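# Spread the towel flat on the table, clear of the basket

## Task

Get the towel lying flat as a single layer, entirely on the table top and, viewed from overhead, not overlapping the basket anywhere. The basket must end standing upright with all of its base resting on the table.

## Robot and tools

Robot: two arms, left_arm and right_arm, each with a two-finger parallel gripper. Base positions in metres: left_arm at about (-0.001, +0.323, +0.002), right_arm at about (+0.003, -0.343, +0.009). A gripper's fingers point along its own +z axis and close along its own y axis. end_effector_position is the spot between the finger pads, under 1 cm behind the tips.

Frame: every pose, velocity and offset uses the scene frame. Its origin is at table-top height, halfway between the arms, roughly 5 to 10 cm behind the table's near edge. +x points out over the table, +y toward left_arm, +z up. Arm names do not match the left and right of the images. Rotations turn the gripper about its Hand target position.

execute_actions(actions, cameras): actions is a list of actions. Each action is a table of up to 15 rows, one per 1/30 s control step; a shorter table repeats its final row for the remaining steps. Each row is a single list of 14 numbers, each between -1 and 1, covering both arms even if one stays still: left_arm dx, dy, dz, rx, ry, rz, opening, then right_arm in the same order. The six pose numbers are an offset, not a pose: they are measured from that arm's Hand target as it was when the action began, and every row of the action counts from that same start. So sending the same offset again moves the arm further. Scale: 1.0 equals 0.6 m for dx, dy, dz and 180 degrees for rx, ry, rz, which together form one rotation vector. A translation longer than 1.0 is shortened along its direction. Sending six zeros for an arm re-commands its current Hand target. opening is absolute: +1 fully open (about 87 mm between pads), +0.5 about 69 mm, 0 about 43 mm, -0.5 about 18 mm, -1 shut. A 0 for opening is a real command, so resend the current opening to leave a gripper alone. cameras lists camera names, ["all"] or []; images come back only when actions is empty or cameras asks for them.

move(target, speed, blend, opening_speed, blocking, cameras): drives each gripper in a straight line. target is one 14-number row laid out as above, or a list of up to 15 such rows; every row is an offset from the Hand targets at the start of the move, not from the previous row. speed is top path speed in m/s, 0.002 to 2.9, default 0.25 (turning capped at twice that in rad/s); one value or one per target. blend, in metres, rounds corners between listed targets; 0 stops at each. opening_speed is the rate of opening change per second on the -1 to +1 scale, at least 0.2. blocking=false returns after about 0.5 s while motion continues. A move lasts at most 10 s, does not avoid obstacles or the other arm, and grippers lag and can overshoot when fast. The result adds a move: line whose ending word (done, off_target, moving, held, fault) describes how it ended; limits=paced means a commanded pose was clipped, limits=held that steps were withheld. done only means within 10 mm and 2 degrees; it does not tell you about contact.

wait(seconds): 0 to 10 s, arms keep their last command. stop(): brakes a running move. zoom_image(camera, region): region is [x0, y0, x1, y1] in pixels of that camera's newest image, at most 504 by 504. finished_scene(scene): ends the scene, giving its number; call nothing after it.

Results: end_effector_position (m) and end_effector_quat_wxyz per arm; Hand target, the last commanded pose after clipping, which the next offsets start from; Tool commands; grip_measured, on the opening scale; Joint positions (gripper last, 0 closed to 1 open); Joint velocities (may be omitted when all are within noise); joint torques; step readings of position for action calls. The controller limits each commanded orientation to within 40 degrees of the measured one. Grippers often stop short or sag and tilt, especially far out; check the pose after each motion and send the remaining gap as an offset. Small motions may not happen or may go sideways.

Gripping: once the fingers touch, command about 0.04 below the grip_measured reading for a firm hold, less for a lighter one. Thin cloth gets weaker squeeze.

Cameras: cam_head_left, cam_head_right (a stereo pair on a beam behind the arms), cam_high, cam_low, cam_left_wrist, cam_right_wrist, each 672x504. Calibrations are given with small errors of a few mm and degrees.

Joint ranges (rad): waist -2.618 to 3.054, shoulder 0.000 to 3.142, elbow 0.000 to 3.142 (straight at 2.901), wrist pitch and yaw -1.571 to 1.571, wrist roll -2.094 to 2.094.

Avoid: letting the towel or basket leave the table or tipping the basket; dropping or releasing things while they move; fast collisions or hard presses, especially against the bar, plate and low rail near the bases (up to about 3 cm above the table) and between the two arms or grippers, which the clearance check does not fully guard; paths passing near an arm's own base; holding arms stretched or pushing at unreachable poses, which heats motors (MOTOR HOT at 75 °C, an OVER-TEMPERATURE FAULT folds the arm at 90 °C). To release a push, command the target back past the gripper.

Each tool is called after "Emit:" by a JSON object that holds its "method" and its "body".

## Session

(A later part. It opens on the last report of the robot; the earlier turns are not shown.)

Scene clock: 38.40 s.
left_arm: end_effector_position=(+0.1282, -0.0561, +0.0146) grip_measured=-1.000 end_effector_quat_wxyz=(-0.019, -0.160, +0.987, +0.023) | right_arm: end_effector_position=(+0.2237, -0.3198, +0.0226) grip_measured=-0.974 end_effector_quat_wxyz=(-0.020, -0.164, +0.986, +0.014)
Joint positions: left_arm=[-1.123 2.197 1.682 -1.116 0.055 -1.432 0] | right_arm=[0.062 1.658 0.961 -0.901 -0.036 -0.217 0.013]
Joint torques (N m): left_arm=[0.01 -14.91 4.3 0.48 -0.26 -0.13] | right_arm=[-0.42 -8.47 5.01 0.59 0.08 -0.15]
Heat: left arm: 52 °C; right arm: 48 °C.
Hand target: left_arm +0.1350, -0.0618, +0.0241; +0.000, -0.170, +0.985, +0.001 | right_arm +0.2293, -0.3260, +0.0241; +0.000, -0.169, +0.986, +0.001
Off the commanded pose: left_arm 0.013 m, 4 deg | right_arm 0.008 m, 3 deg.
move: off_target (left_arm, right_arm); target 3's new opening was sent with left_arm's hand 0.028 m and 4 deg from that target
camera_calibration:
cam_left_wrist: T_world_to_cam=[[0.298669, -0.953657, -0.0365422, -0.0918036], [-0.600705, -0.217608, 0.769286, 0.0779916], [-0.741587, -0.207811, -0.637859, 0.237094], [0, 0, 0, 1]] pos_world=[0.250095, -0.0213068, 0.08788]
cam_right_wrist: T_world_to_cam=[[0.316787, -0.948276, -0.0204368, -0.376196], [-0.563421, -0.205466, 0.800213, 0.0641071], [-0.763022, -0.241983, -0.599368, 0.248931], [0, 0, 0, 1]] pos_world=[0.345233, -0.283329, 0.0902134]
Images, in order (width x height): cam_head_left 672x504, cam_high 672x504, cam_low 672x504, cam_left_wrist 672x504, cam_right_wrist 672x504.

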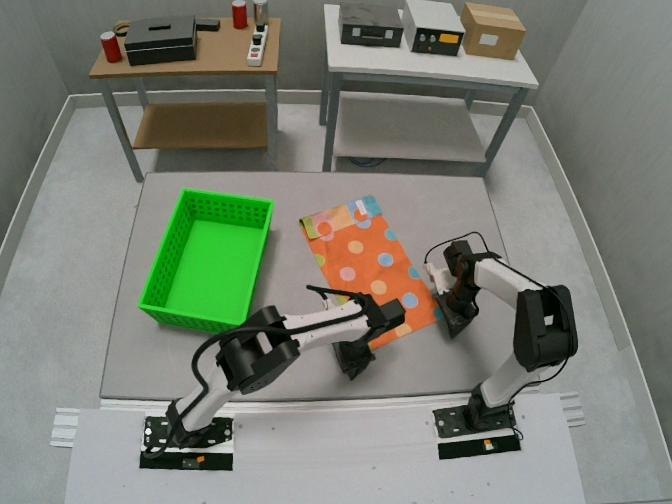

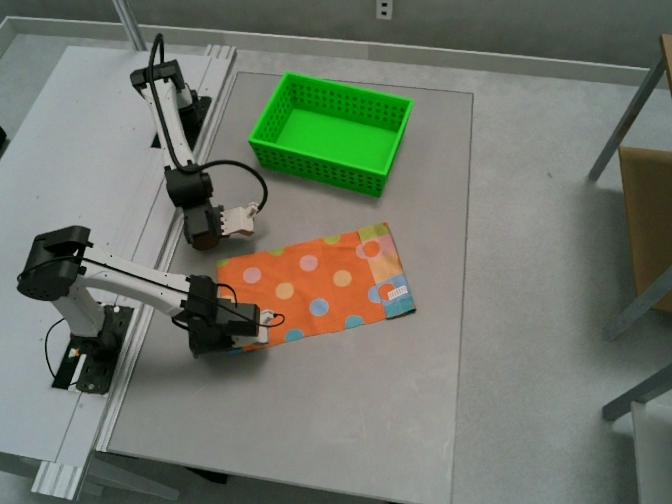

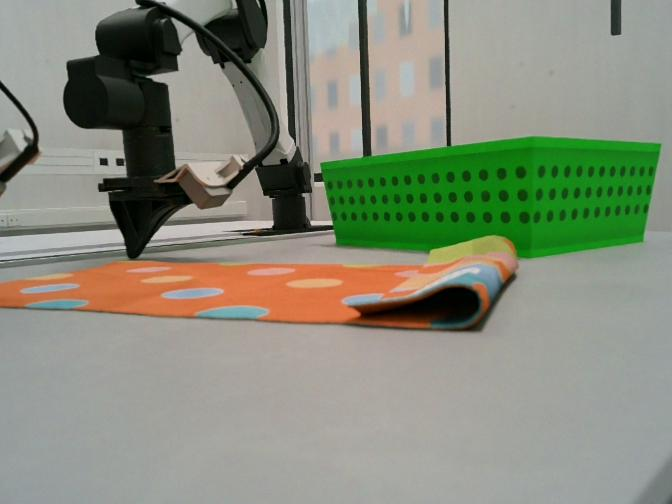

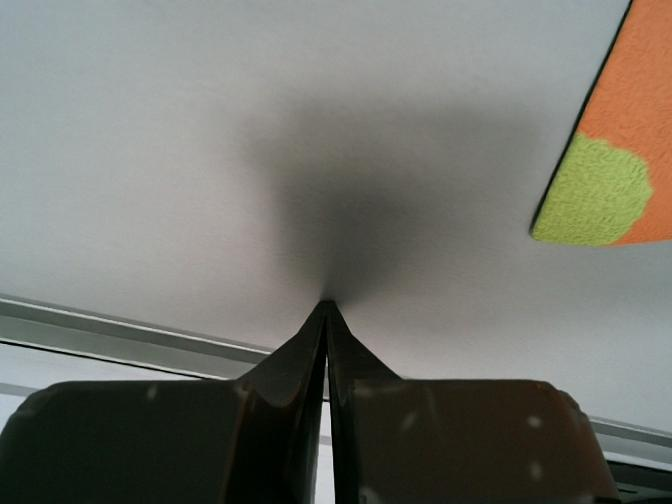

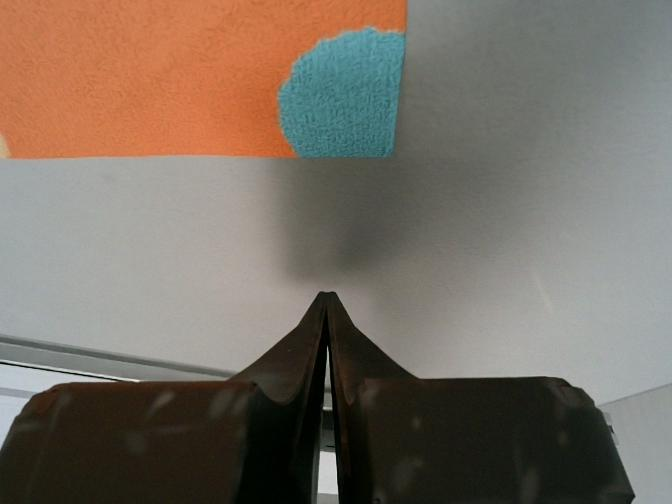

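Emit:
{"method": "move", "body": {"target": [[0,0,0.05,0,0,0,-0.2,0,0,0.05,0,0,0,-0.2],[0.13,-0.039,0.04,0,0,0,-0.2,0.145,0.01,0.04,0,0,0,-0.2],[0.13,-0.039,-0.06,0,0,0,-0.2,0.145,0.01,-0.06,0,0,0,-0.2]], "speed": [0.2,0.25,0.12], "blend": [0.01,0.005,0], "cameras": ["cam_left_wrist","cam_right_wrist"]}}

Scene clock: 41.73 s.
left_arm: end_effector_position=(+0.2047, -0.0849, +0.0150) grip_measured=-0.200 end_effector_quat_wxyz=(-0.016, -0.172, +0.985, -0.004) | right_arm: end_effector_position=(+0.3081, -0.3146, +0.0115) grip_measured=-0.200 end_effector_quat_wxyz=(-0.013, -0.164, +0.986, +0.012)
Joint positions: left_arm=[-1 2.41 2.042 -1.216 0.062 -1.335 0.4] | right_arm=[0.052 1.958 1.301 -0.927 -0.032 -0.227 0.4]
Joint torques (N m): left_arm=[-0.03 -10.04 2.26 1.03 -0.33 0.18] | right_arm=[-0.12 -5.93 2.76 1.39 0.12 -0.15]
Heat: left arm: 53 °C; right arm: 48 °C.
Hand target: left_arm +0.2130, -0.0853, -0.0117; +0.000, -0.170, +0.985, +0.001 | right_arm +0.3163, -0.3200, -0.0119; +0.000, -0.169, +0.986, +0.001
Off the commanded pose: left_arm 0.028 m, 2 deg | right_arm 0.025 m, 2 deg.
move: off_target (left_arm, right_arm)
camera_calibration:
cam_left_wrist: T_world_to_cam=[[0.323673, -0.945993, 0.0182433, -0.147434], [-0.608241, -0.193263, 0.769865, 0.121018], [-0.724761, -0.260281, -0.637946, 0.280235], [0, 0, 0, 1]] pos_world=[0.324433, -0.0431432, 0.0882968]
cam_right_wrist: T_world_to_cam=[[0.31624, -0.94859, -0.0129886, -0.398349], [-0.575574, -0.202732, 0.792221, 0.126245], [-0.754126, -0.243056, -0.610096, 0.305032], [0, 0, 0, 1]] pos_world=[0.42867, -0.278136, 0.0809106]
Images, in order (width x height): cam_left_wrist 672x504, cam_right_wrist 672x504.

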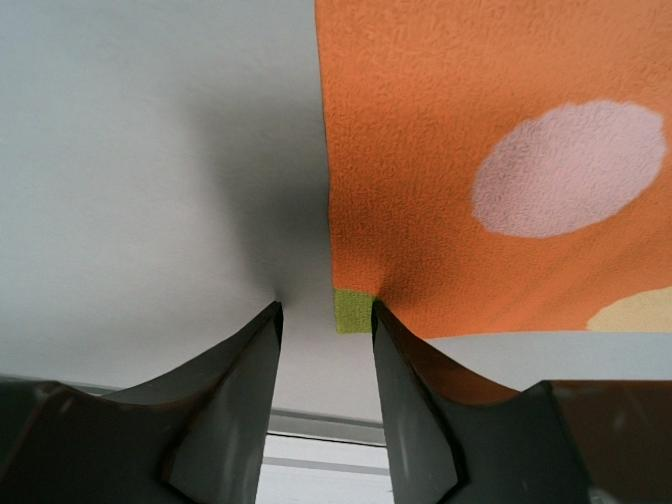

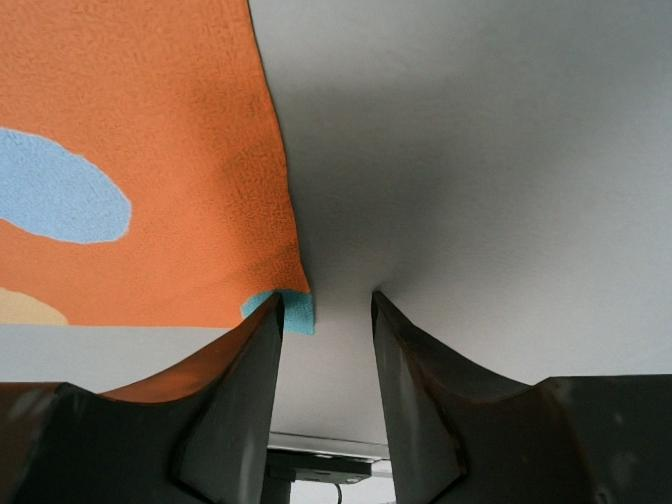

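Emit:
{"method": "move", "body": {"target": [0,0,-0.005,0,0,0,-1,0,0,-0.005,0,0,0,-1], "opening_speed": 1.5, "cameras": ["cam_left_wrist","cam_right_wrist"]}}

Scene clock: 43.00 s.
left_arm: end_effector_position=(+0.2106, -0.0953, +0.0146) grip_measured=-0.991 end_effector_quat_wxyz=(-0.008, -0.170, +0.985, -0.028) | right_arm: end_effector_position=(+0.3061, -0.3079, +0.0107) grip_measured=-0.936 end_effector_quat_wxyz=(-0.013, -0.164, +0.986, +0.030)
Joint positions: left_arm=[-1 2.409 2.039 -1.164 0.067 -1.334 0.005] | right_arm=[0.053 1.958 1.297 -0.927 -0.069 -0.227 0.032]
Joint torques (N m): left_arm=[-0.01 -10.04 2.06 0.67 -0.37 0.17] | right_arm=[-0.1 -5.59 2.55 1.48 0.39 -0.14]
Heat: left arm: 53 °C; right arm: 48 °C.
Hand target: left_arm +0.2130, -0.0852, -0.0149; +0.000, -0.170, +0.985, +0.001 | right_arm +0.3163, -0.3201, -0.0149; +0.000, -0.169, +0.986, +0.001
Off the commanded pose: left_arm 0.031 m, 3 deg | right_arm 0.030 m, 4 deg.
move: off_target (left_arm, right_arm)
camera_calibration:
cam_left_wrist: T_world_to_cam=[[0.319631, -0.945125, 0.067641, -0.158961], [-0.626878, -0.157393, 0.763054, 0.130309], [-0.710535, -0.286298, -0.642786, 0.276134], [0, 0, 0, 1]] pos_world=[0.3287, -0.0506716, 0.0888144]
cam_right_wrist: T_world_to_cam=[[0.316377, -0.947326, -0.0497845, -0.390523], [-0.569468, -0.231633, 0.788703, 0.116268], [-0.758691, -0.221177, -0.612755, 0.31276], [0, 0, 0, 1]] pos_world=[0.427051, -0.273846, 0.0805019]
Images, in order (width x height): cam_left_wrist 672x504, cam_right_wrist 672x504.

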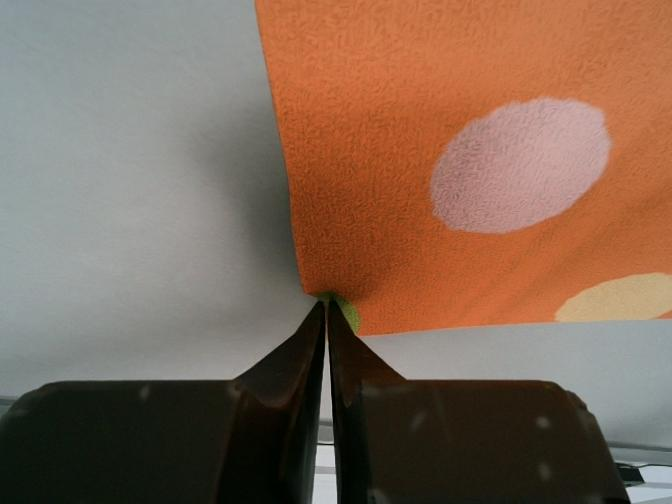

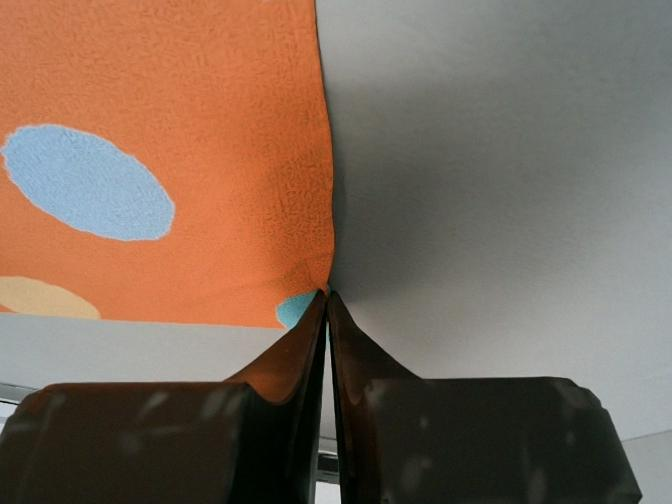

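Emit:
{"method": "move", "body": {"target": [[0,-0.016,0.06,0,0,0,-1,-0.012,0.02,0.063,0,0,0,-1],[-0.123,0.042,0.06,0,0,0,-1,-0.205,0.053,0.063,0,0,0,-1]], "speed": [0.12,0.15], "blend": [0.005,0], "cameras": ["cam_head_left","cam_high","cam_left_wrist","cam_right_wrist"]}}

Scene clock: 46.03 s.
left_arm: end_effector_position=(+0.1353, -0.0618, +0.0162) grip_measured=-0.994 end_effector_quat_wxyz=(-0.015, -0.164, +0.986, +0.006) | right_arm: end_effector_position=(+0.1883, -0.2850, +0.0227) grip_measured=-0.936 end_effector_quat_wxyz=(-0.019, -0.168, +0.985, +0.015)
Joint positions: left_arm=[-1.113 2.192 1.682 -1.086 0.056 -1.431 0.003] | right_arm=[0.225 1.55 0.849 -0.89 -0.041 -0.062 0.032]
Joint torques (N m): left_arm=[0.16 -14.01 3.77 0.34 -0.28 -0.11] | right_arm=[0.73 -7.17 5.12 0.55 0.15 0.04]
Heat: left arm: 53 °C; right arm: 48 °C.
Hand target: left_arm +0.1393, -0.0601, +0.0213; +0.000, -0.170, +0.985, +0.001 | right_arm +0.1934, -0.2882, +0.0229; +0.000, -0.169, +0.986, +0.001
Off the commanded pose: left_arm 0.007 m, 2 deg | right_arm 0.006 m, 3 deg.
move: off_target (right_arm)
camera_calibration:
cam_left_wrist: T_world_to_cam=[[0.306303, -0.951933, -0.00117479, -0.100787], [-0.610206, -0.197293, 0.767284, 0.082385], [-0.730634, -0.234305, -0.641307, 0.239131], [0, 0, 0, 1]] pos_world=[0.255861, -0.0236594, 0.0900253]
cam_right_wrist: T_world_to_cam=[[0.32471, -0.945571, -0.0214118, -0.332597], [-0.56217, -0.211156, 0.799611, 0.049394], [-0.76061, -0.247605, -0.600137, 0.228332], [0, 0, 0, 1]] pos_world=[0.309437, -0.247528, 0.0904129]
Images, in order (width x height): cam_head_left 672x504, cam_high 672x504, cam_left_wrist 672x504, cam_right_wrist 672x504.

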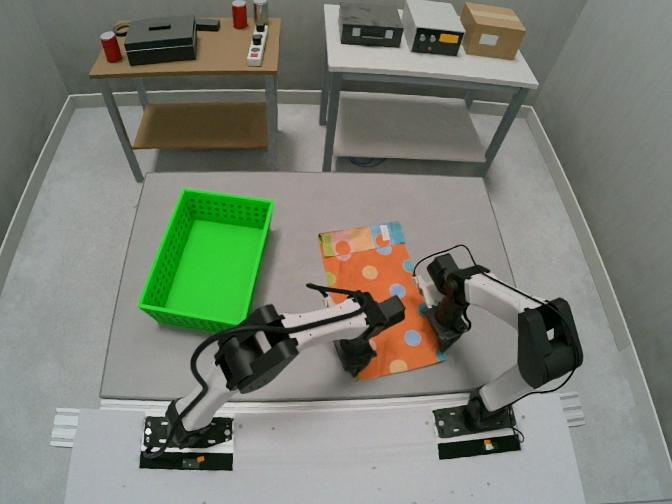

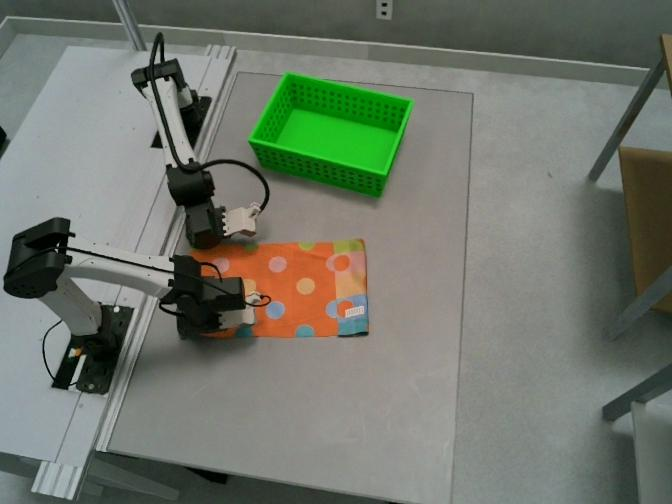

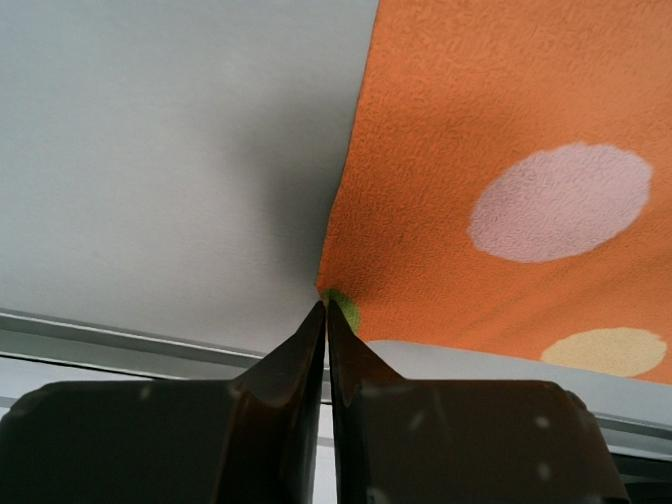

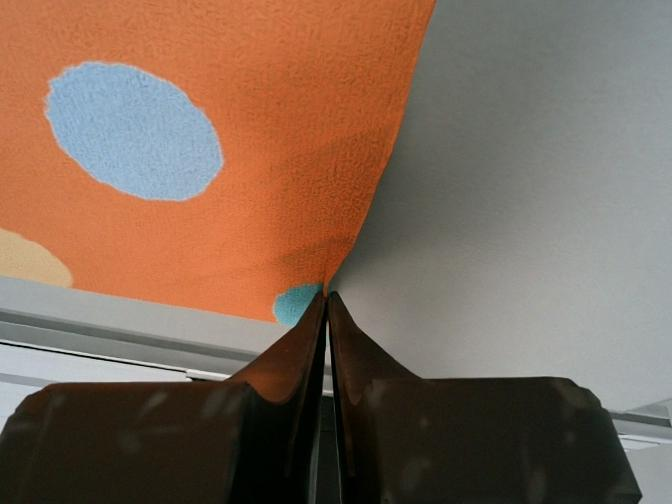

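Emit:
{"method": "zoom_image", "body": {"camera": "cam_head_left", "region": [300, 205, 430, 305]}}

Emit:
{"method": "zoom_image", "body": {"camera": "cam_high", "region": [290, 225, 390, 345]}}

Scaled by 3.877 from the camera's 672x504 image, which has a finer 960x720 frame.

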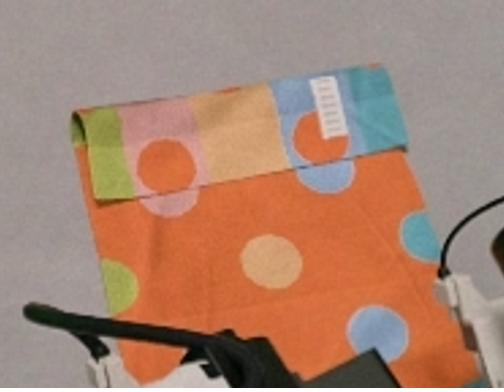

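Scaled by 4.200 from the camera's 672x504 image, which has a finer 960x720 frame.

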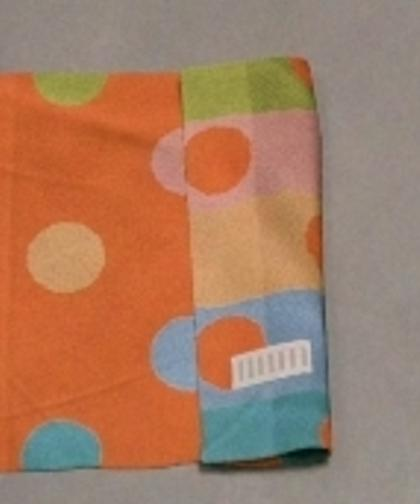

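Emit:
{"method": "move", "body": {"target": [[-0.042,0,0.005,0,0,0,-1,-0.042,0,0.005,0,0,0,-1],[-0.042,0,0,0,0,0,-0.2,-0.042,0,0,0,0,0,-0.2],[-0.03,0.005,0.15,0,0,0,-0.2,-0.03,-0.005,0.15,0,0,0,-0.2],[0.47,0.1,0.17,0,0,0.1417,-0.2,0.46,0.091,0.17,0,0,-0.358,-0.2],[0.501,0.1,0.098,0,0,0.1417,-0.2,0.488,0.091,0.095,0,0,-0.358,-0.2]], "speed": [0.15,0.1,0.2,0.45,0.25], "blend": [0,0,0.03,0.03,0], "cameras": ["cam_head_left","cam_high","cam_left_wrist","cam_right_wrist"]}}

Scene clock: 53.17 s.
left_arm: end_effector_position=(+0.4263, +0.0008, +0.0743) grip_measured=-0.200 end_effector_quat_wxyz=(+0.042, -0.401, +0.911, -0.090) | right_arm: end_effector_position=(+0.4849, -0.2271, +0.0716) grip_measured=-0.200 end_effector_quat_wxyz=(+0.034, +0.380, +0.924, +0.035)
Joint positions: left_arm=[-0.557 2.732 2.85 -1.514 0.056 -1.385 0.4] | right_arm=[0.102 2.632 2.704 -1.533 -0.033 0.938 0.4]
Joint torques (N m): left_arm=[0.61 -14.9 6.94 1.05 -0.2 0.09] | right_arm=[-0.55 -13.75 9.39 0.2 0.09 0.09]
Motor temperatures (°C): left_arm=[24 56 35 28 25 24 24] | right_arm=[25 48 42 28 29 27 24]
Heat: left arm: 56 °C; right arm: 48 °C.
Hand target: left_arm +0.4398, -0.0001, +0.0799; +0.000, -0.383, +0.924, +0.001 | right_arm +0.4861, -0.2337, +0.0799; +0.000, +0.383, +0.924, +0.001
Off the commanded pose: left_arm 0.015 m, 12 deg | right_arm 0.011 m, 6 deg.
elbow stopped short (left arm): the move would have taken joint 3 (elbow) straighter than the controller allows.
joint sent to its limit (right arm) — joint 4 (wrist pitch), lower limit. The joint targets are off in orientation, not in position.
move: off_target (left_arm, right_arm); blend cut to 0.024 m at target 4
camera_calibration:
cam_left_wrist: T_world_to_cam=[[0.708589, -0.672967, 0.212173, -0.317834], [-0.575256, -0.376808, 0.726014, 0.216088], [-0.408635, -0.636499, -0.65413, 0.367653], [0, 0, 0, 1]] pos_world=[0.499756, 0.101543, 0.151046]
cam_right_wrist: T_world_to_cam=[[-0.706866, -0.703137, -0.0770661, 0.186102], [-0.503058, 0.423131, 0.753587, 0.307883], [-0.497265, 0.571454, -0.652816, 0.559821], [0, 0, 0, 1]] pos_world=[0.564812, -0.319332, 0.147785]
Images, in order (width x height): cam_head_left 672x504, cam_high 672x504, cam_left_wrist 672x504, cam_right_wrist 672x504.

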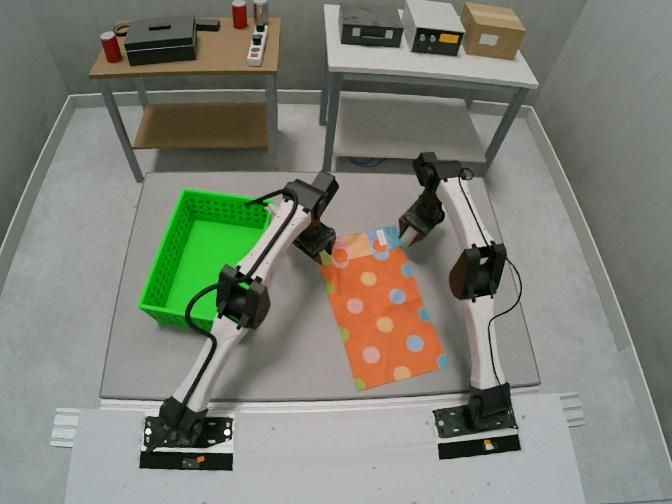

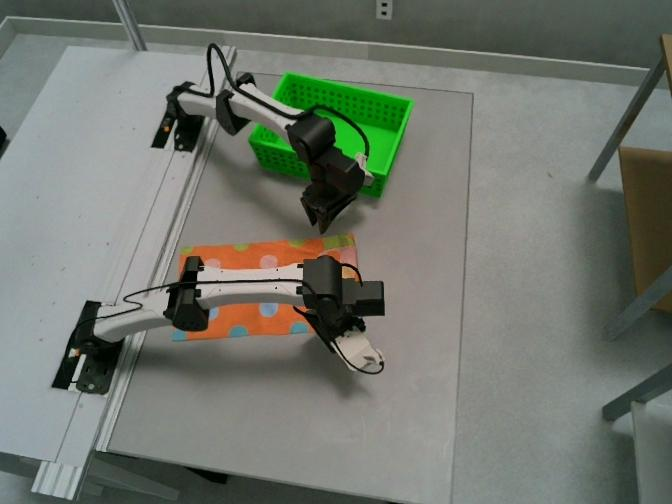

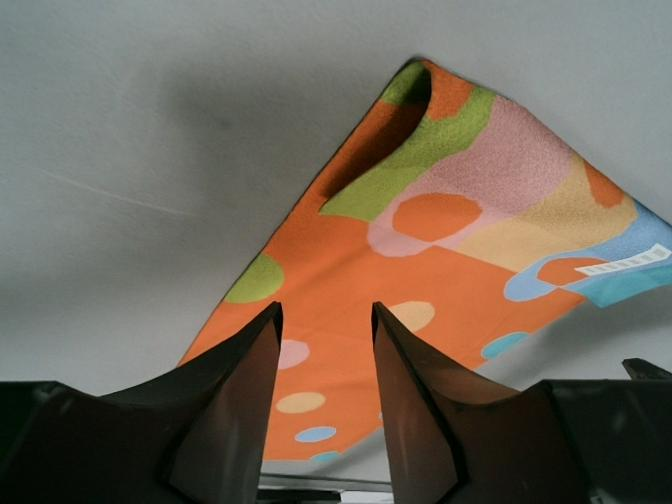

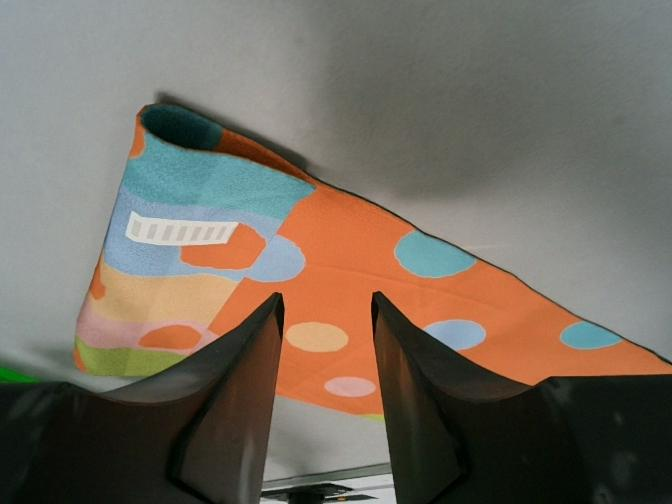

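Emit:
{"method": "move", "body": {"target": [[0.027,-0.0275,-0.05,0,0,0,-0.2,0.033,0.023,-0.05,0,0,0,-0.2],[0.027,-0.0275,-0.145,0,0,0,-0.2,0.033,0.023,-0.145,0,0,0,-0.2]], "speed": [0.2,0.12], "blend": [0.01,0], "cameras": ["cam_left_wrist","cam_right_wrist"]}}

Scene clock: 55.73 s.
left_arm: end_effector_position=(+0.4469, -0.0147, +0.0226) grip_measured=-0.200 end_effector_quat_wxyz=(+0.051, -0.397, +0.911, -0.100) | right_arm: end_effector_position=(+0.4995, -0.2188, +0.0197) grip_measured=-0.200 end_effector_quat_wxyz=(+0.023, +0.383, +0.923, +0.032)
Joint positions: left_arm=[-0.565 2.848 2.865 -1.385 0.055 -1.385 0.4] | right_arm=[0.112 2.819 2.862 -1.527 -0.04 0.953 0.4]
Joint torques (N m): left_arm=[-0.29 -10.51 5.83 1.24 -0.27 0.03] | right_arm=[0.54 -9.62 7.31 0.85 0.18 0.04]
Motor temperatures (°C): left_arm=[24 57 36 28 25 24 24] | right_arm=[25 48 43 28 29 27 24]
Heat: left arm: 57 °C; right arm: 48 °C.
Hand target: left_arm +0.4560, -0.0167, -0.0070; +0.000, -0.383, +0.924, +0.001 | right_arm +0.5060, -0.2200, -0.0071; +0.000, +0.383, +0.924, +0.001
Off the commanded pose: left_arm 0.031 m, 13 deg | right_arm 0.028 m, 4 deg.
elbow stopped short (left arm): the move would have taken joint 3 (elbow) straighter than the controller allows.
elbow stopped short (right arm): the move would have taken joint 3 (elbow) straighter than the controller allows.
move: off_target (left_arm, right_arm)
camera_calibration:
cam_left_wrist: T_world_to_cam=[[0.698094, -0.675392, 0.237721, -0.327889], [-0.595379, -0.36313, 0.716701, 0.269007], [-0.39773, -0.641859, -0.655613, 0.327549], [0, 0, 0, 1]] pos_world=[0.519334, 0.086471, 0.0998936]
cam_right_wrist: T_world_to_cam=[[-0.712062, -0.6993, -0.0628233, 0.201354], [-0.482806, 0.422717, 0.766947, 0.340333], [-0.50977, 0.576446, -0.638627, 0.535459], [0, 0, 0, 1]] pos_world=[0.580653, -0.311721, 0.0935909]
Images, in order (width x height): cam_left_wrist 672x504, cam_right_wrist 672x504.

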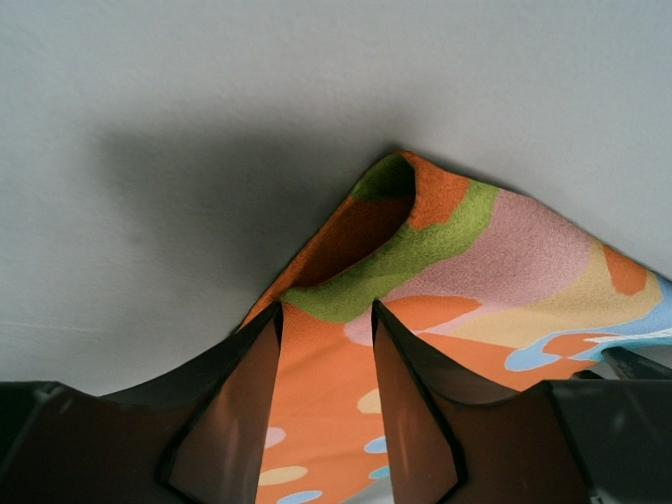

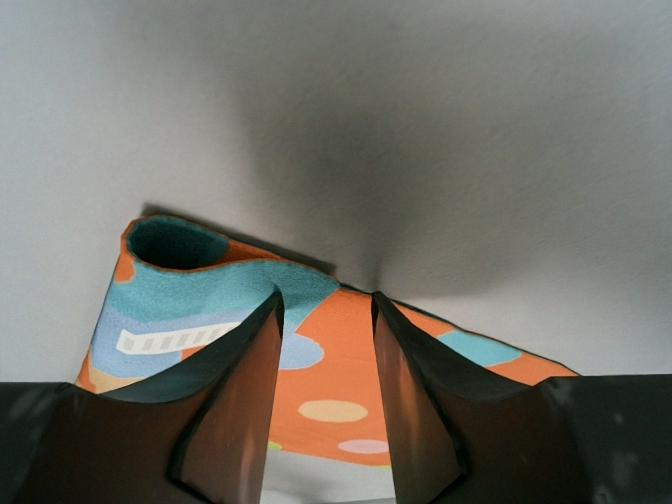

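Emit:
{"method": "move", "body": {"target": [[0.0,0.002,0.045,0,0,0,-0.2,0.0,0,0.045,0,0,0,-0.2],[0.007,0.0175,0.04,0,0,0,-0.2,0.02,-0.004,0.04,0,0,0,-0.2],[0.01,0.0175,-0.022,0,0,0,-0.2,0.022,-0.004,-0.01,0,0,0,-0.2]], "speed": [0.15,0.15,0.12], "blend": [0.005,0.003,0], "cameras": ["cam_left_wrist","cam_right_wrist"]}}

Scene clock: 58.37 s.
left_arm: end_effector_position=(+0.4487, -0.0137, +0.0218) grip_measured=-0.200 end_effector_quat_wxyz=(+0.047, -0.399, +0.910, -0.104) | right_arm: end_effector_position=(+0.5001, -0.2187, +0.0191) grip_measured=-0.200 end_effector_quat_wxyz=(+0.023, +0.383, +0.923, +0.033)
Joint positions: left_arm=[-0.558 2.854 2.873 -1.385 0.065 -1.385 0.4] | right_arm=[0.112 2.821 2.864 -1.525 -0.04 0.953 0.4]
Joint torques (N m): left_arm=[1.11 -9.01 5.14 1.27 -0.32 0.27] | right_arm=[-0.08 -9.03 6.74 1.35 0.18 -0.03]
Motor temperatures (°C): left_arm=[24 57 36 28 25 24 24] | right_arm=[25 49 43 28 29 27 24]
Heat: left arm: 57 °C; right arm: 49 °C.
Hand target: left_arm +0.4622, -0.0061, -0.0201; +0.000, -0.383, +0.924, +0.001 | right_arm +0.5192, -0.2224, -0.0132; +0.000, +0.383, +0.924, +0.001
Off the commanded pose: left_arm 0.045 m, 13 deg | right_arm 0.038 m, 4 deg.
elbow stopped short (left arm): the move would have taken joint 3 (elbow) straighter than the controller allows.
elbow stopped short (right arm): the move would have taken joint 3 (elbow) straighter than the controller allows.
elbow read too straight (left arm): the controller reads joint 3 (elbow) straighter than it allows; while it does, the hand can move without a command.
move: off_target (left_arm, right_arm)
camera_calibration:
cam_left_wrist: T_world_to_cam=[[0.701916, -0.670199, 0.241137, -0.329983], [-0.590697, -0.358573, 0.722843, 0.268883], [-0.397984, -0.649814, -0.647573, 0.328119], [0, 0, 0, 1]] pos_world=[0.521035, 0.0884758, 0.0976915]
cam_right_wrist: T_world_to_cam=[[-0.711969, -0.699284, -0.0640395, 0.20181], [-0.483908, 0.422503, 0.766371, 0.341622], [-0.508854, 0.576622, -0.639199, 0.53485], [0, 0, 0, 1]] pos_world=[0.581157, -0.31162, 0.0929906]
Images, in order (width x height): cam_left_wrist 672x504, cam_right_wrist 672x504.

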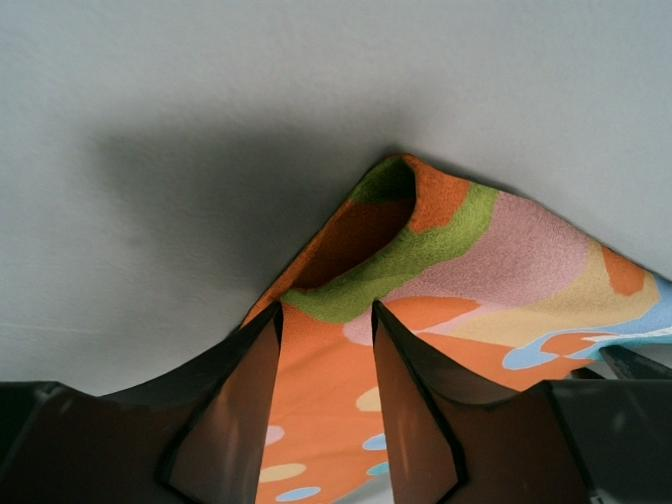

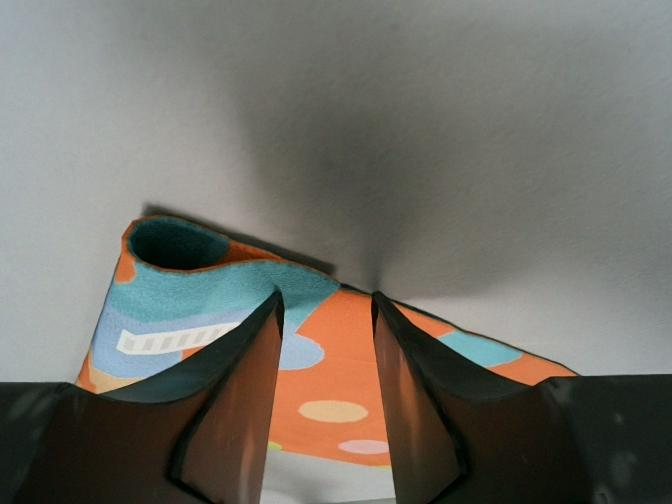

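Emit:
{"method": "move", "body": {"target": [0,0.003,0.158,0,0,0,-0.2,0,0,0,0,0,0,-1], "speed": 0.15, "opening_speed": 1.5, "cameras": ["cam_left_wrist","cam_right_wrist"]}}

Scene clock: 60.23 s.
left_arm: end_effector_position=(+0.4553, -0.0121, +0.0564) grip_measured=-0.200 end_effector_quat_wxyz=(+0.066, -0.400, +0.905, -0.128) | right_arm: end_effector_position=(+0.5095, -0.2150, +0.0199) grip_measured=-0.920 end_effector_quat_wxyz=(+0.037, +0.386, +0.920, +0.047)
Joint positions: left_arm=[-0.549 2.791 2.873 -1.386 0.064 -1.383 0.4] | right_arm=[0.112 2.822 2.867 -1.488 -0.05 0.962 0.04]
Joint torques (N m): left_arm=[0.81 -18.67 5.01 0.83 -0.28 0.08] | right_arm=[-0.1 -8.95 6.78 1.08 0.28 -0.03]
Motor temperatures (°C): left_arm=[24 58 36 28 25 24 24] | right_arm=[25 49 43 28 29 27 24]
Heat: left arm: 58 °C; right arm: 49 °C.
Hand target: left_arm +0.4621, -0.0043, +0.0746; +0.000, -0.383, +0.924, +0.001 | right_arm +0.5192, -0.2224, -0.0131; +0.000, +0.383, +0.924, +0.001
Off the commanded pose: left_arm 0.021 m, 17 deg | right_arm 0.035 m, 7 deg.
elbow stopped short (left arm): the move would have taken joint 3 (elbow) straighter than the controller allows.
elbow stopped short (right arm): the move would have taken joint 3 (elbow) straighter than the controller allows.
elbow read too straight (left arm): the controller reads joint 3 (elbow) straighter than it allows; while it does, the hand can move without a command.
elbow read too straight (right arm): the controller reads joint 3 (elbow) straighter than it allows; while it does, the hand can move without a command.
move: off_target (left_arm, right_arm)
camera_calibration:
cam_left_wrist: T_world_to_cam=[[0.691794, -0.657041, 0.299528, -0.340437], [-0.626992, -0.340805, 0.700523, 0.266284], [-0.358192, -0.67242, -0.647727, 0.335845], [0, 0, 0, 1]] pos_world=[0.522767, 0.0928989, 0.132969]
cam_right_wrist: T_world_to_cam=[[-0.714352, -0.692311, -0.102015, 0.214529], [-0.508109, 0.412905, 0.755867, 0.354361], [-0.481172, 0.591789, -0.646729, 0.527346], [0, 0, 0, 1]] pos_world=[0.587048, -0.309874, 0.0950853]
Images, in order (width x height): cam_left_wrist 672x504, cam_right_wrist 672x504.

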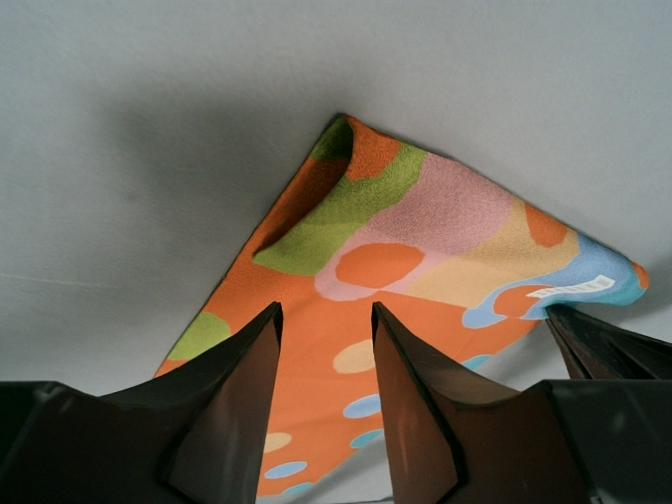

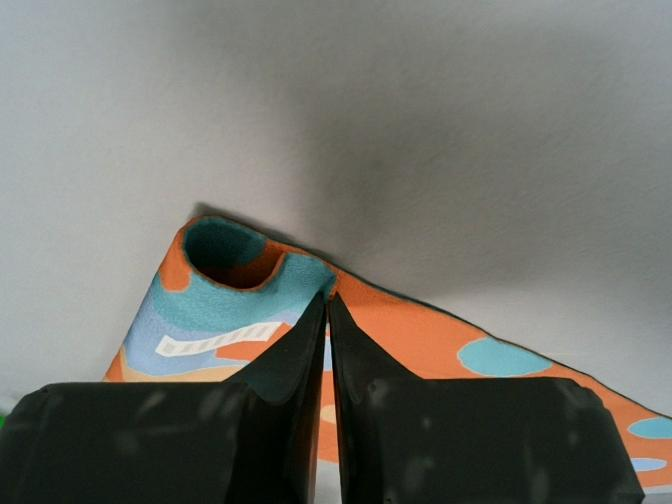

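Emit:
{"method": "move", "body": {"target": [[-0.003,0.02,0,0,0,0,-0.2,0,0,0,0,0,0,-1],[-0.003,0.019,-0.158,0,0,0,-0.2,0,0,0,0,0,0,-1]], "speed": 0.12, "cameras": ["cam_left_wrist"]}}

Scene clock: 64.87 s.
left_arm: end_effector_position=(+0.4699, +0.0155, +0.0217) grip_measured=-0.200 end_effector_quat_wxyz=(+0.103, -0.396, +0.909, -0.074) | right_arm: end_effector_position=(+0.5095, -0.2150, +0.0199) grip_measured=-0.920 end_effector_quat_wxyz=(+0.037, +0.386, +0.920, +0.047)
Joint positions: left_arm=[-0.532 2.85 2.879 -1.379 -0.054 -1.34 0.4] | right_arm=[0.112 2.822 2.867 -1.488 -0.05 0.962 0.04]
Joint torques (N m): left_arm=[0.09 -8.95 4.6 0.96 0.63 0.19] | right_arm=[-0.31 -8.85 6.64 1.02 0.29 -0.01]
Motor temperatures (°C): left_arm=[24 58 36 28 25 24 24] | right_arm=[25 49 43 28 29 27 24]
Heat: left arm: 58 °C; right arm: 49 °C.
Hand target: left_arm +0.4602, +0.0070, -0.0202; +0.000, -0.383, +0.924, +0.001 | right_arm +0.5192, -0.2224, -0.0131; +0.000, +0.383, +0.924, +0.001
Off the commanded pose: left_arm 0.044 m, 15 deg | right_arm 0.035 m, 7 deg.
elbow stopped short (left arm): the move would have taken joint 3 (elbow) straighter than the controller allows.
elbow stopped short (right arm): the move would have taken joint 3 (elbow) straighter than the controller allows.
elbow read too straight (left arm): the controller reads joint 3 (elbow) straighter than it allows; while it does, the hand can move without a command.
elbow read too straight (right arm): the controller reads joint 3 (elbow) straighter than it allows; while it does, the hand can move without a command.
move: off_target (left_arm, right_arm)
camera_calibration:
cam_left_wrist: T_world_to_cam=[[0.690075, -0.68685, 0.228109, -0.319188], [-0.640346, -0.432562, 0.634702, 0.31822], [-0.337274, -0.584061, -0.738322, 0.327922], [0, 0, 0, 1]] pos_world=[0.534634, 0.109942, 0.112947]
Images, in order (width x height): cam_left_wrist 672x504.

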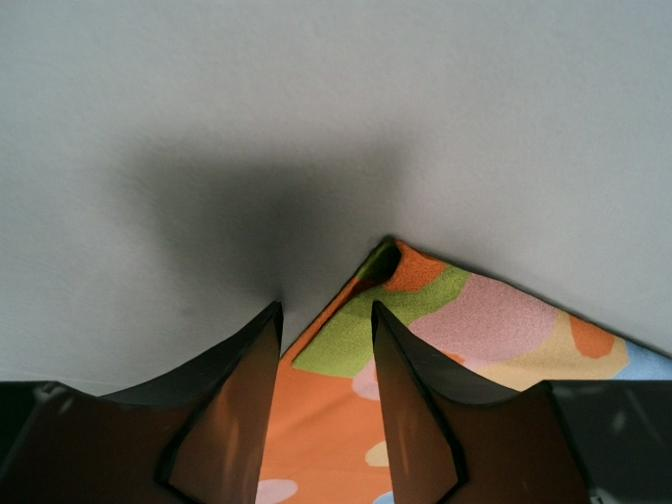

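Emit:
{"method": "move", "body": {"target": [-0.014,-0.007,0.125,-0.019,-0.079,0.011,-0.2,0,0,0,0,0,0,-1], "speed": 0.15, "cameras": ["cam_left_wrist","cam_high"]}}

Scene clock: 66.80 s.
left_arm: end_effector_position=(+0.4507, +0.0001, +0.0321) grip_measured=-0.200 end_effector_quat_wxyz=(+0.095, -0.389, +0.914, -0.069) | right_arm: end_effector_position=(+0.5095, -0.2150, +0.0199) grip_measured=-0.920 end_effector_quat_wxyz=(+0.037, +0.386, +0.920, +0.047)
Joint positions: left_arm=[-0.572 2.825 2.875 -1.419 -0.053 -1.363 0.4] | right_arm=[0.112 2.822 2.867 -1.488 -0.05 0.962 0.04]
Joint torques (N m): left_arm=[0.49 -19.63 4.74 0.57 -0.14 -0.11] | right_arm=[-0.06 -9.06 6.71 1.08 0.26 -0.01]
Motor temperatures (°C): left_arm=[24 59 36 28 25 24 24] | right_arm=[25 49 43 28 29 27 24]
Heat: left arm: 59 °C; right arm: 49 °C.
Hand target: left_arm +0.4519, +0.0030, +0.0547; +0.103, -0.396, +0.909, -0.074 | right_arm +0.5192, -0.2224, -0.0131; +0.000, +0.383, +0.924, +0.001
Off the commanded pose: left_arm 0.023 m, 1 deg | right_arm 0.035 m, 7 deg.
elbow stopped short (left arm): the move would have taken joint 3 (elbow) straighter than the controller allows.
elbow stopped short (right arm): the move would have taken joint 3 (elbow) straighter than the controller allows.
elbow read too straight (left arm): the controller reads joint 3 (elbow) straighter than it allows; while it does, the hand can move without a command.
elbow read too straight (right arm): the controller reads joint 3 (elbow) straighter than it allows; while it does, the hand can move without a command.
move: off_target (left_arm, right_arm)
camera_calibration:
cam_left_wrist: T_world_to_cam=[[0.681764, -0.699818, 0.213196, -0.314592], [-0.636491, -0.423741, 0.644455, 0.290632], [-0.360662, -0.575063, -0.73432, 0.330525], [0, 0, 0, 1]] pos_world=[0.51867, 0.0930683, 0.122482]
Images, in order (width x height): cam_high 672x504, cam_left_wrist 672x504.

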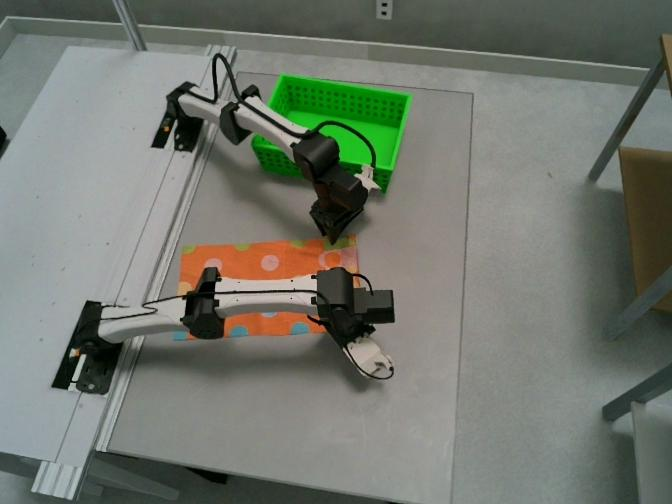

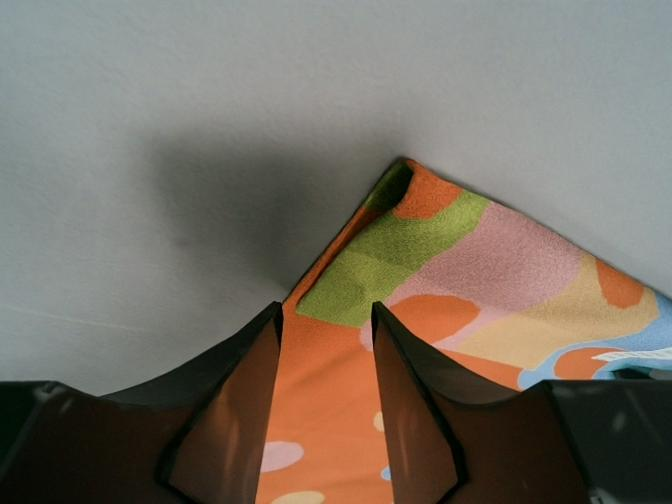

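Emit:
{"method": "move", "body": {"target": [[-0.028,-0.018,0.01,0,0,0,-0.2,0,0,0,0,0,0,-1],[-0.024,-0.018,-0.11,0,0,0,-0.2,0,0,0,0,0,0,-1]], "speed": 0.1, "cameras": ["cam_left_wrist"]}}

Scene clock: 70.77 s.
left_arm: end_effector_position=(+0.4313, -0.0082, +0.0200) grip_measured=-0.200 end_effector_quat_wxyz=(+0.100, -0.386, +0.913, -0.083) | right_arm: end_effector_position=(+0.5095, -0.2150, +0.0199) grip_measured=-0.920 end_effector_quat_wxyz=(+0.037, +0.386, +0.920, +0.047)
Joint positions: left_arm=[-0.604 2.567 2.319 -1.093 -0.053 -1.389 0.4] | right_arm=[0.112 2.822 2.867 -1.488 -0.05 0.962 0.04]
Joint torques (N m): left_arm=[0.05 -10.92 2.66 1.43 -0.23 -0.1] | right_arm=[-0.06 -8.9 6.76 1.07 0.29 -0.01]
Motor temperatures (°C): left_arm=[24 61 35 28 25 24 23] | right_arm=[25 49 43 29 29 27 24]
Heat: left arm: 61 °C; right arm: 49 °C.
Hand target: left_arm +0.4375, -0.0079, -0.0112; +0.103, -0.396, +0.909, -0.074 | right_arm +0.5192, -0.2224, -0.0131; +0.000, +0.383, +0.924, +0.001
Off the commanded pose: left_arm 0.032 m, 2 deg | right_arm 0.035 m, 7 deg.
elbow stopped short (right arm): the move would have taken joint 3 (elbow) straighter than the controller allows.
elbow read too straight (right arm): the controller reads joint 3 (elbow) straighter than it allows; while it does, the hand can move without a command.
move: off_target (left_arm, right_arm)
camera_calibration:
cam_left_wrist: T_world_to_cam=[[0.67181, -0.700276, 0.241423, -0.300906], [-0.652987, -0.406031, 0.639333, 0.289968], [-0.349684, -0.587156, -0.730047, 0.305005], [0, 0, 0, 1]] pos_world=[0.498152, 0.0861044, 0.109928]
Images, in order (width x height): cam_left_wrist 672x504.

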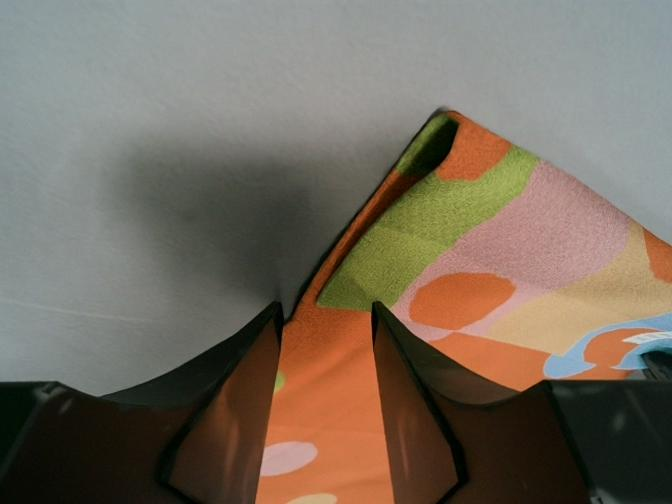

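Emit:
{"method": "move", "body": {"target": [[0.0,0.0,0.1,0,0,0,-0.2,0,0,0,0,0,0,-1],[0.023,0.0,0.1,0,0,0,-0.2,0,0,0,0,0,0,-1],[0.027,0.0,0.005,0,0,0,-0.2,0,0,0,0,0,0,-1]], "speed": 0.12, "cameras": ["cam_left_wrist"]}}

Scene clock: 74.70 s.
left_arm: end_effector_position=(+0.4418, -0.0095, +0.0210) grip_measured=-0.200 end_effector_quat_wxyz=(+0.093, -0.390, +0.913, -0.077) | right_arm: end_effector_position=(+0.5095, -0.2150, +0.0199) grip_measured=-0.920 end_effector_quat_wxyz=(+0.037, +0.386, +0.920, +0.047)
Joint positions: left_arm=[-0.594 2.68 2.541 -1.219 -0.047 -1.389 0.4] | right_arm=[0.112 2.822 2.867 -1.488 -0.05 0.962 0.04]
Joint torques (N m): left_arm=[0.68 -11.67 2.67 1.56 -0.24 0.09] | right_arm=[-0.21 -9.25 6.63 1.08 0.25 -0.01]
Motor temperatures (°C): left_arm=[24 62 36 28 25 24 23] | right_arm=[25 49 43 29 29 27 25]
Heat: left arm: 62 °C; right arm: 49 °C.
Hand target: left_arm +0.4537, -0.0080, -0.0081; +0.103, -0.396, +0.909, -0.074 | right_arm +0.5192, -0.2224, -0.0131; +0.000, +0.383, +0.924, +0.001
Off the commanded pose: left_arm 0.032 m, 1 deg | right_arm 0.035 m, 7 deg.
elbow stopped short (right arm): the move would have taken joint 3 (elbow) straighter than the controller allows.
elbow stopped short (left arm): the move would have taken joint 3 (elbow) straighter than the controller allows.
elbow read too straight (right arm): the controller reads joint 3 (elbow) straighter than it allows; while it does, the hand can move without a command.
move: off_target (left_arm, right_arm)
camera_calibration:
cam_left_wrist: T_world_to_cam=[[0.682725, -0.694747, 0.226302, -0.313552], [-0.637545, -0.415107, 0.649017, 0.288628], [-0.356963, -0.587378, -0.726336, 0.311742], [0, 0, 0, 1]] pos_world=[0.509364, 0.0850825, 0.110062]
Images, in order (width x height): cam_left_wrist 672x504.

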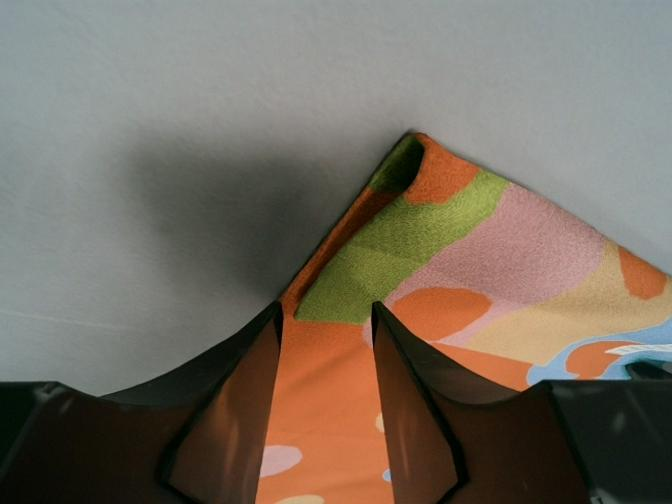

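Emit:
{"method": "move", "body": {"target": [0,0,-0.005,0,0,0,-1,0,0,0,0,0,0,-1], "opening_speed": 1.5, "cameras": ["cam_left_wrist"]}}

Scene clock: 75.97 s.
left_arm: end_effector_position=(+0.4457, -0.0124, +0.0196) grip_measured=-0.979 end_effector_quat_wxyz=(+0.098, -0.391, +0.911, -0.086) | right_arm: end_effector_position=(+0.5095, -0.2150, +0.0199) grip_measured=-0.920 end_effector_quat_wxyz=(+0.037, +0.386, +0.920, +0.047)
Joint positions: left_arm=[-0.594 2.673 2.517 -1.181 -0.045 -1.391 0.011] | right_arm=[0.112 2.822 2.867 -1.488 -0.05 0.962 0.04]
Joint torques (N m): left_arm=[0.61 -11.45 2.88 1.39 -0.27 0.08] | right_arm=[-0.09 -8.94 6.68 1.06 0.24 -0.08]
Motor temperatures (°C): left_arm=[24 61 35 28 25 24 23] | right_arm=[25 49 43 29 29 27 25]
Heat: left arm: 61 °C; right arm: 49 °C.
Hand target: left_arm +0.4536, -0.0079, -0.0113; +0.103, -0.396, +0.909, -0.074 | right_arm +0.5192, -0.2224, -0.0131; +0.000, +0.383, +0.924, +0.001
Off the commanded pose: left_arm 0.032 m, 2 deg | right_arm 0.035 m, 7 deg.
elbow stopped short (right arm): the move would have taken joint 3 (elbow) straighter than the controller allows.
elbow read too straight (right arm): the controller reads joint 3 (elbow) straighter than it allows; while it does, the hand can move without a command.
move: off_target (left_arm, right_arm)
camera_calibration:
cam_left_wrist: T_world_to_cam=[[0.679176, -0.691212, 0.246871, -0.316711], [-0.648131, -0.406953, 0.643674, 0.295763], [-0.344451, -0.597172, -0.724388, 0.304685], [0, 0, 0, 1]] pos_world=[0.511745, 0.0833966, 0.108521]
Images, in order (width x height): cam_left_wrist 672x504.

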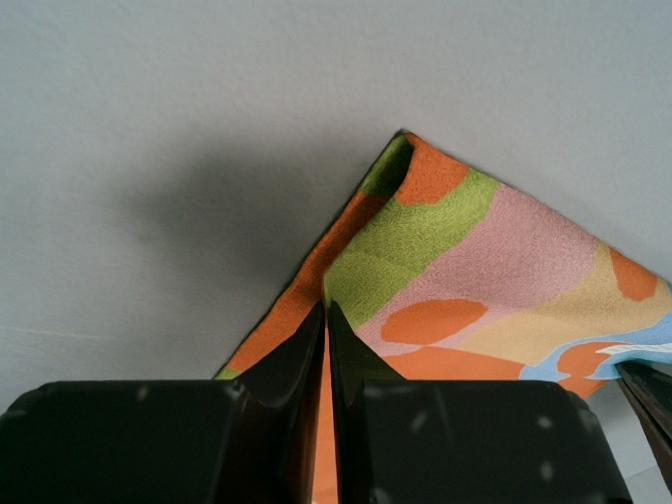

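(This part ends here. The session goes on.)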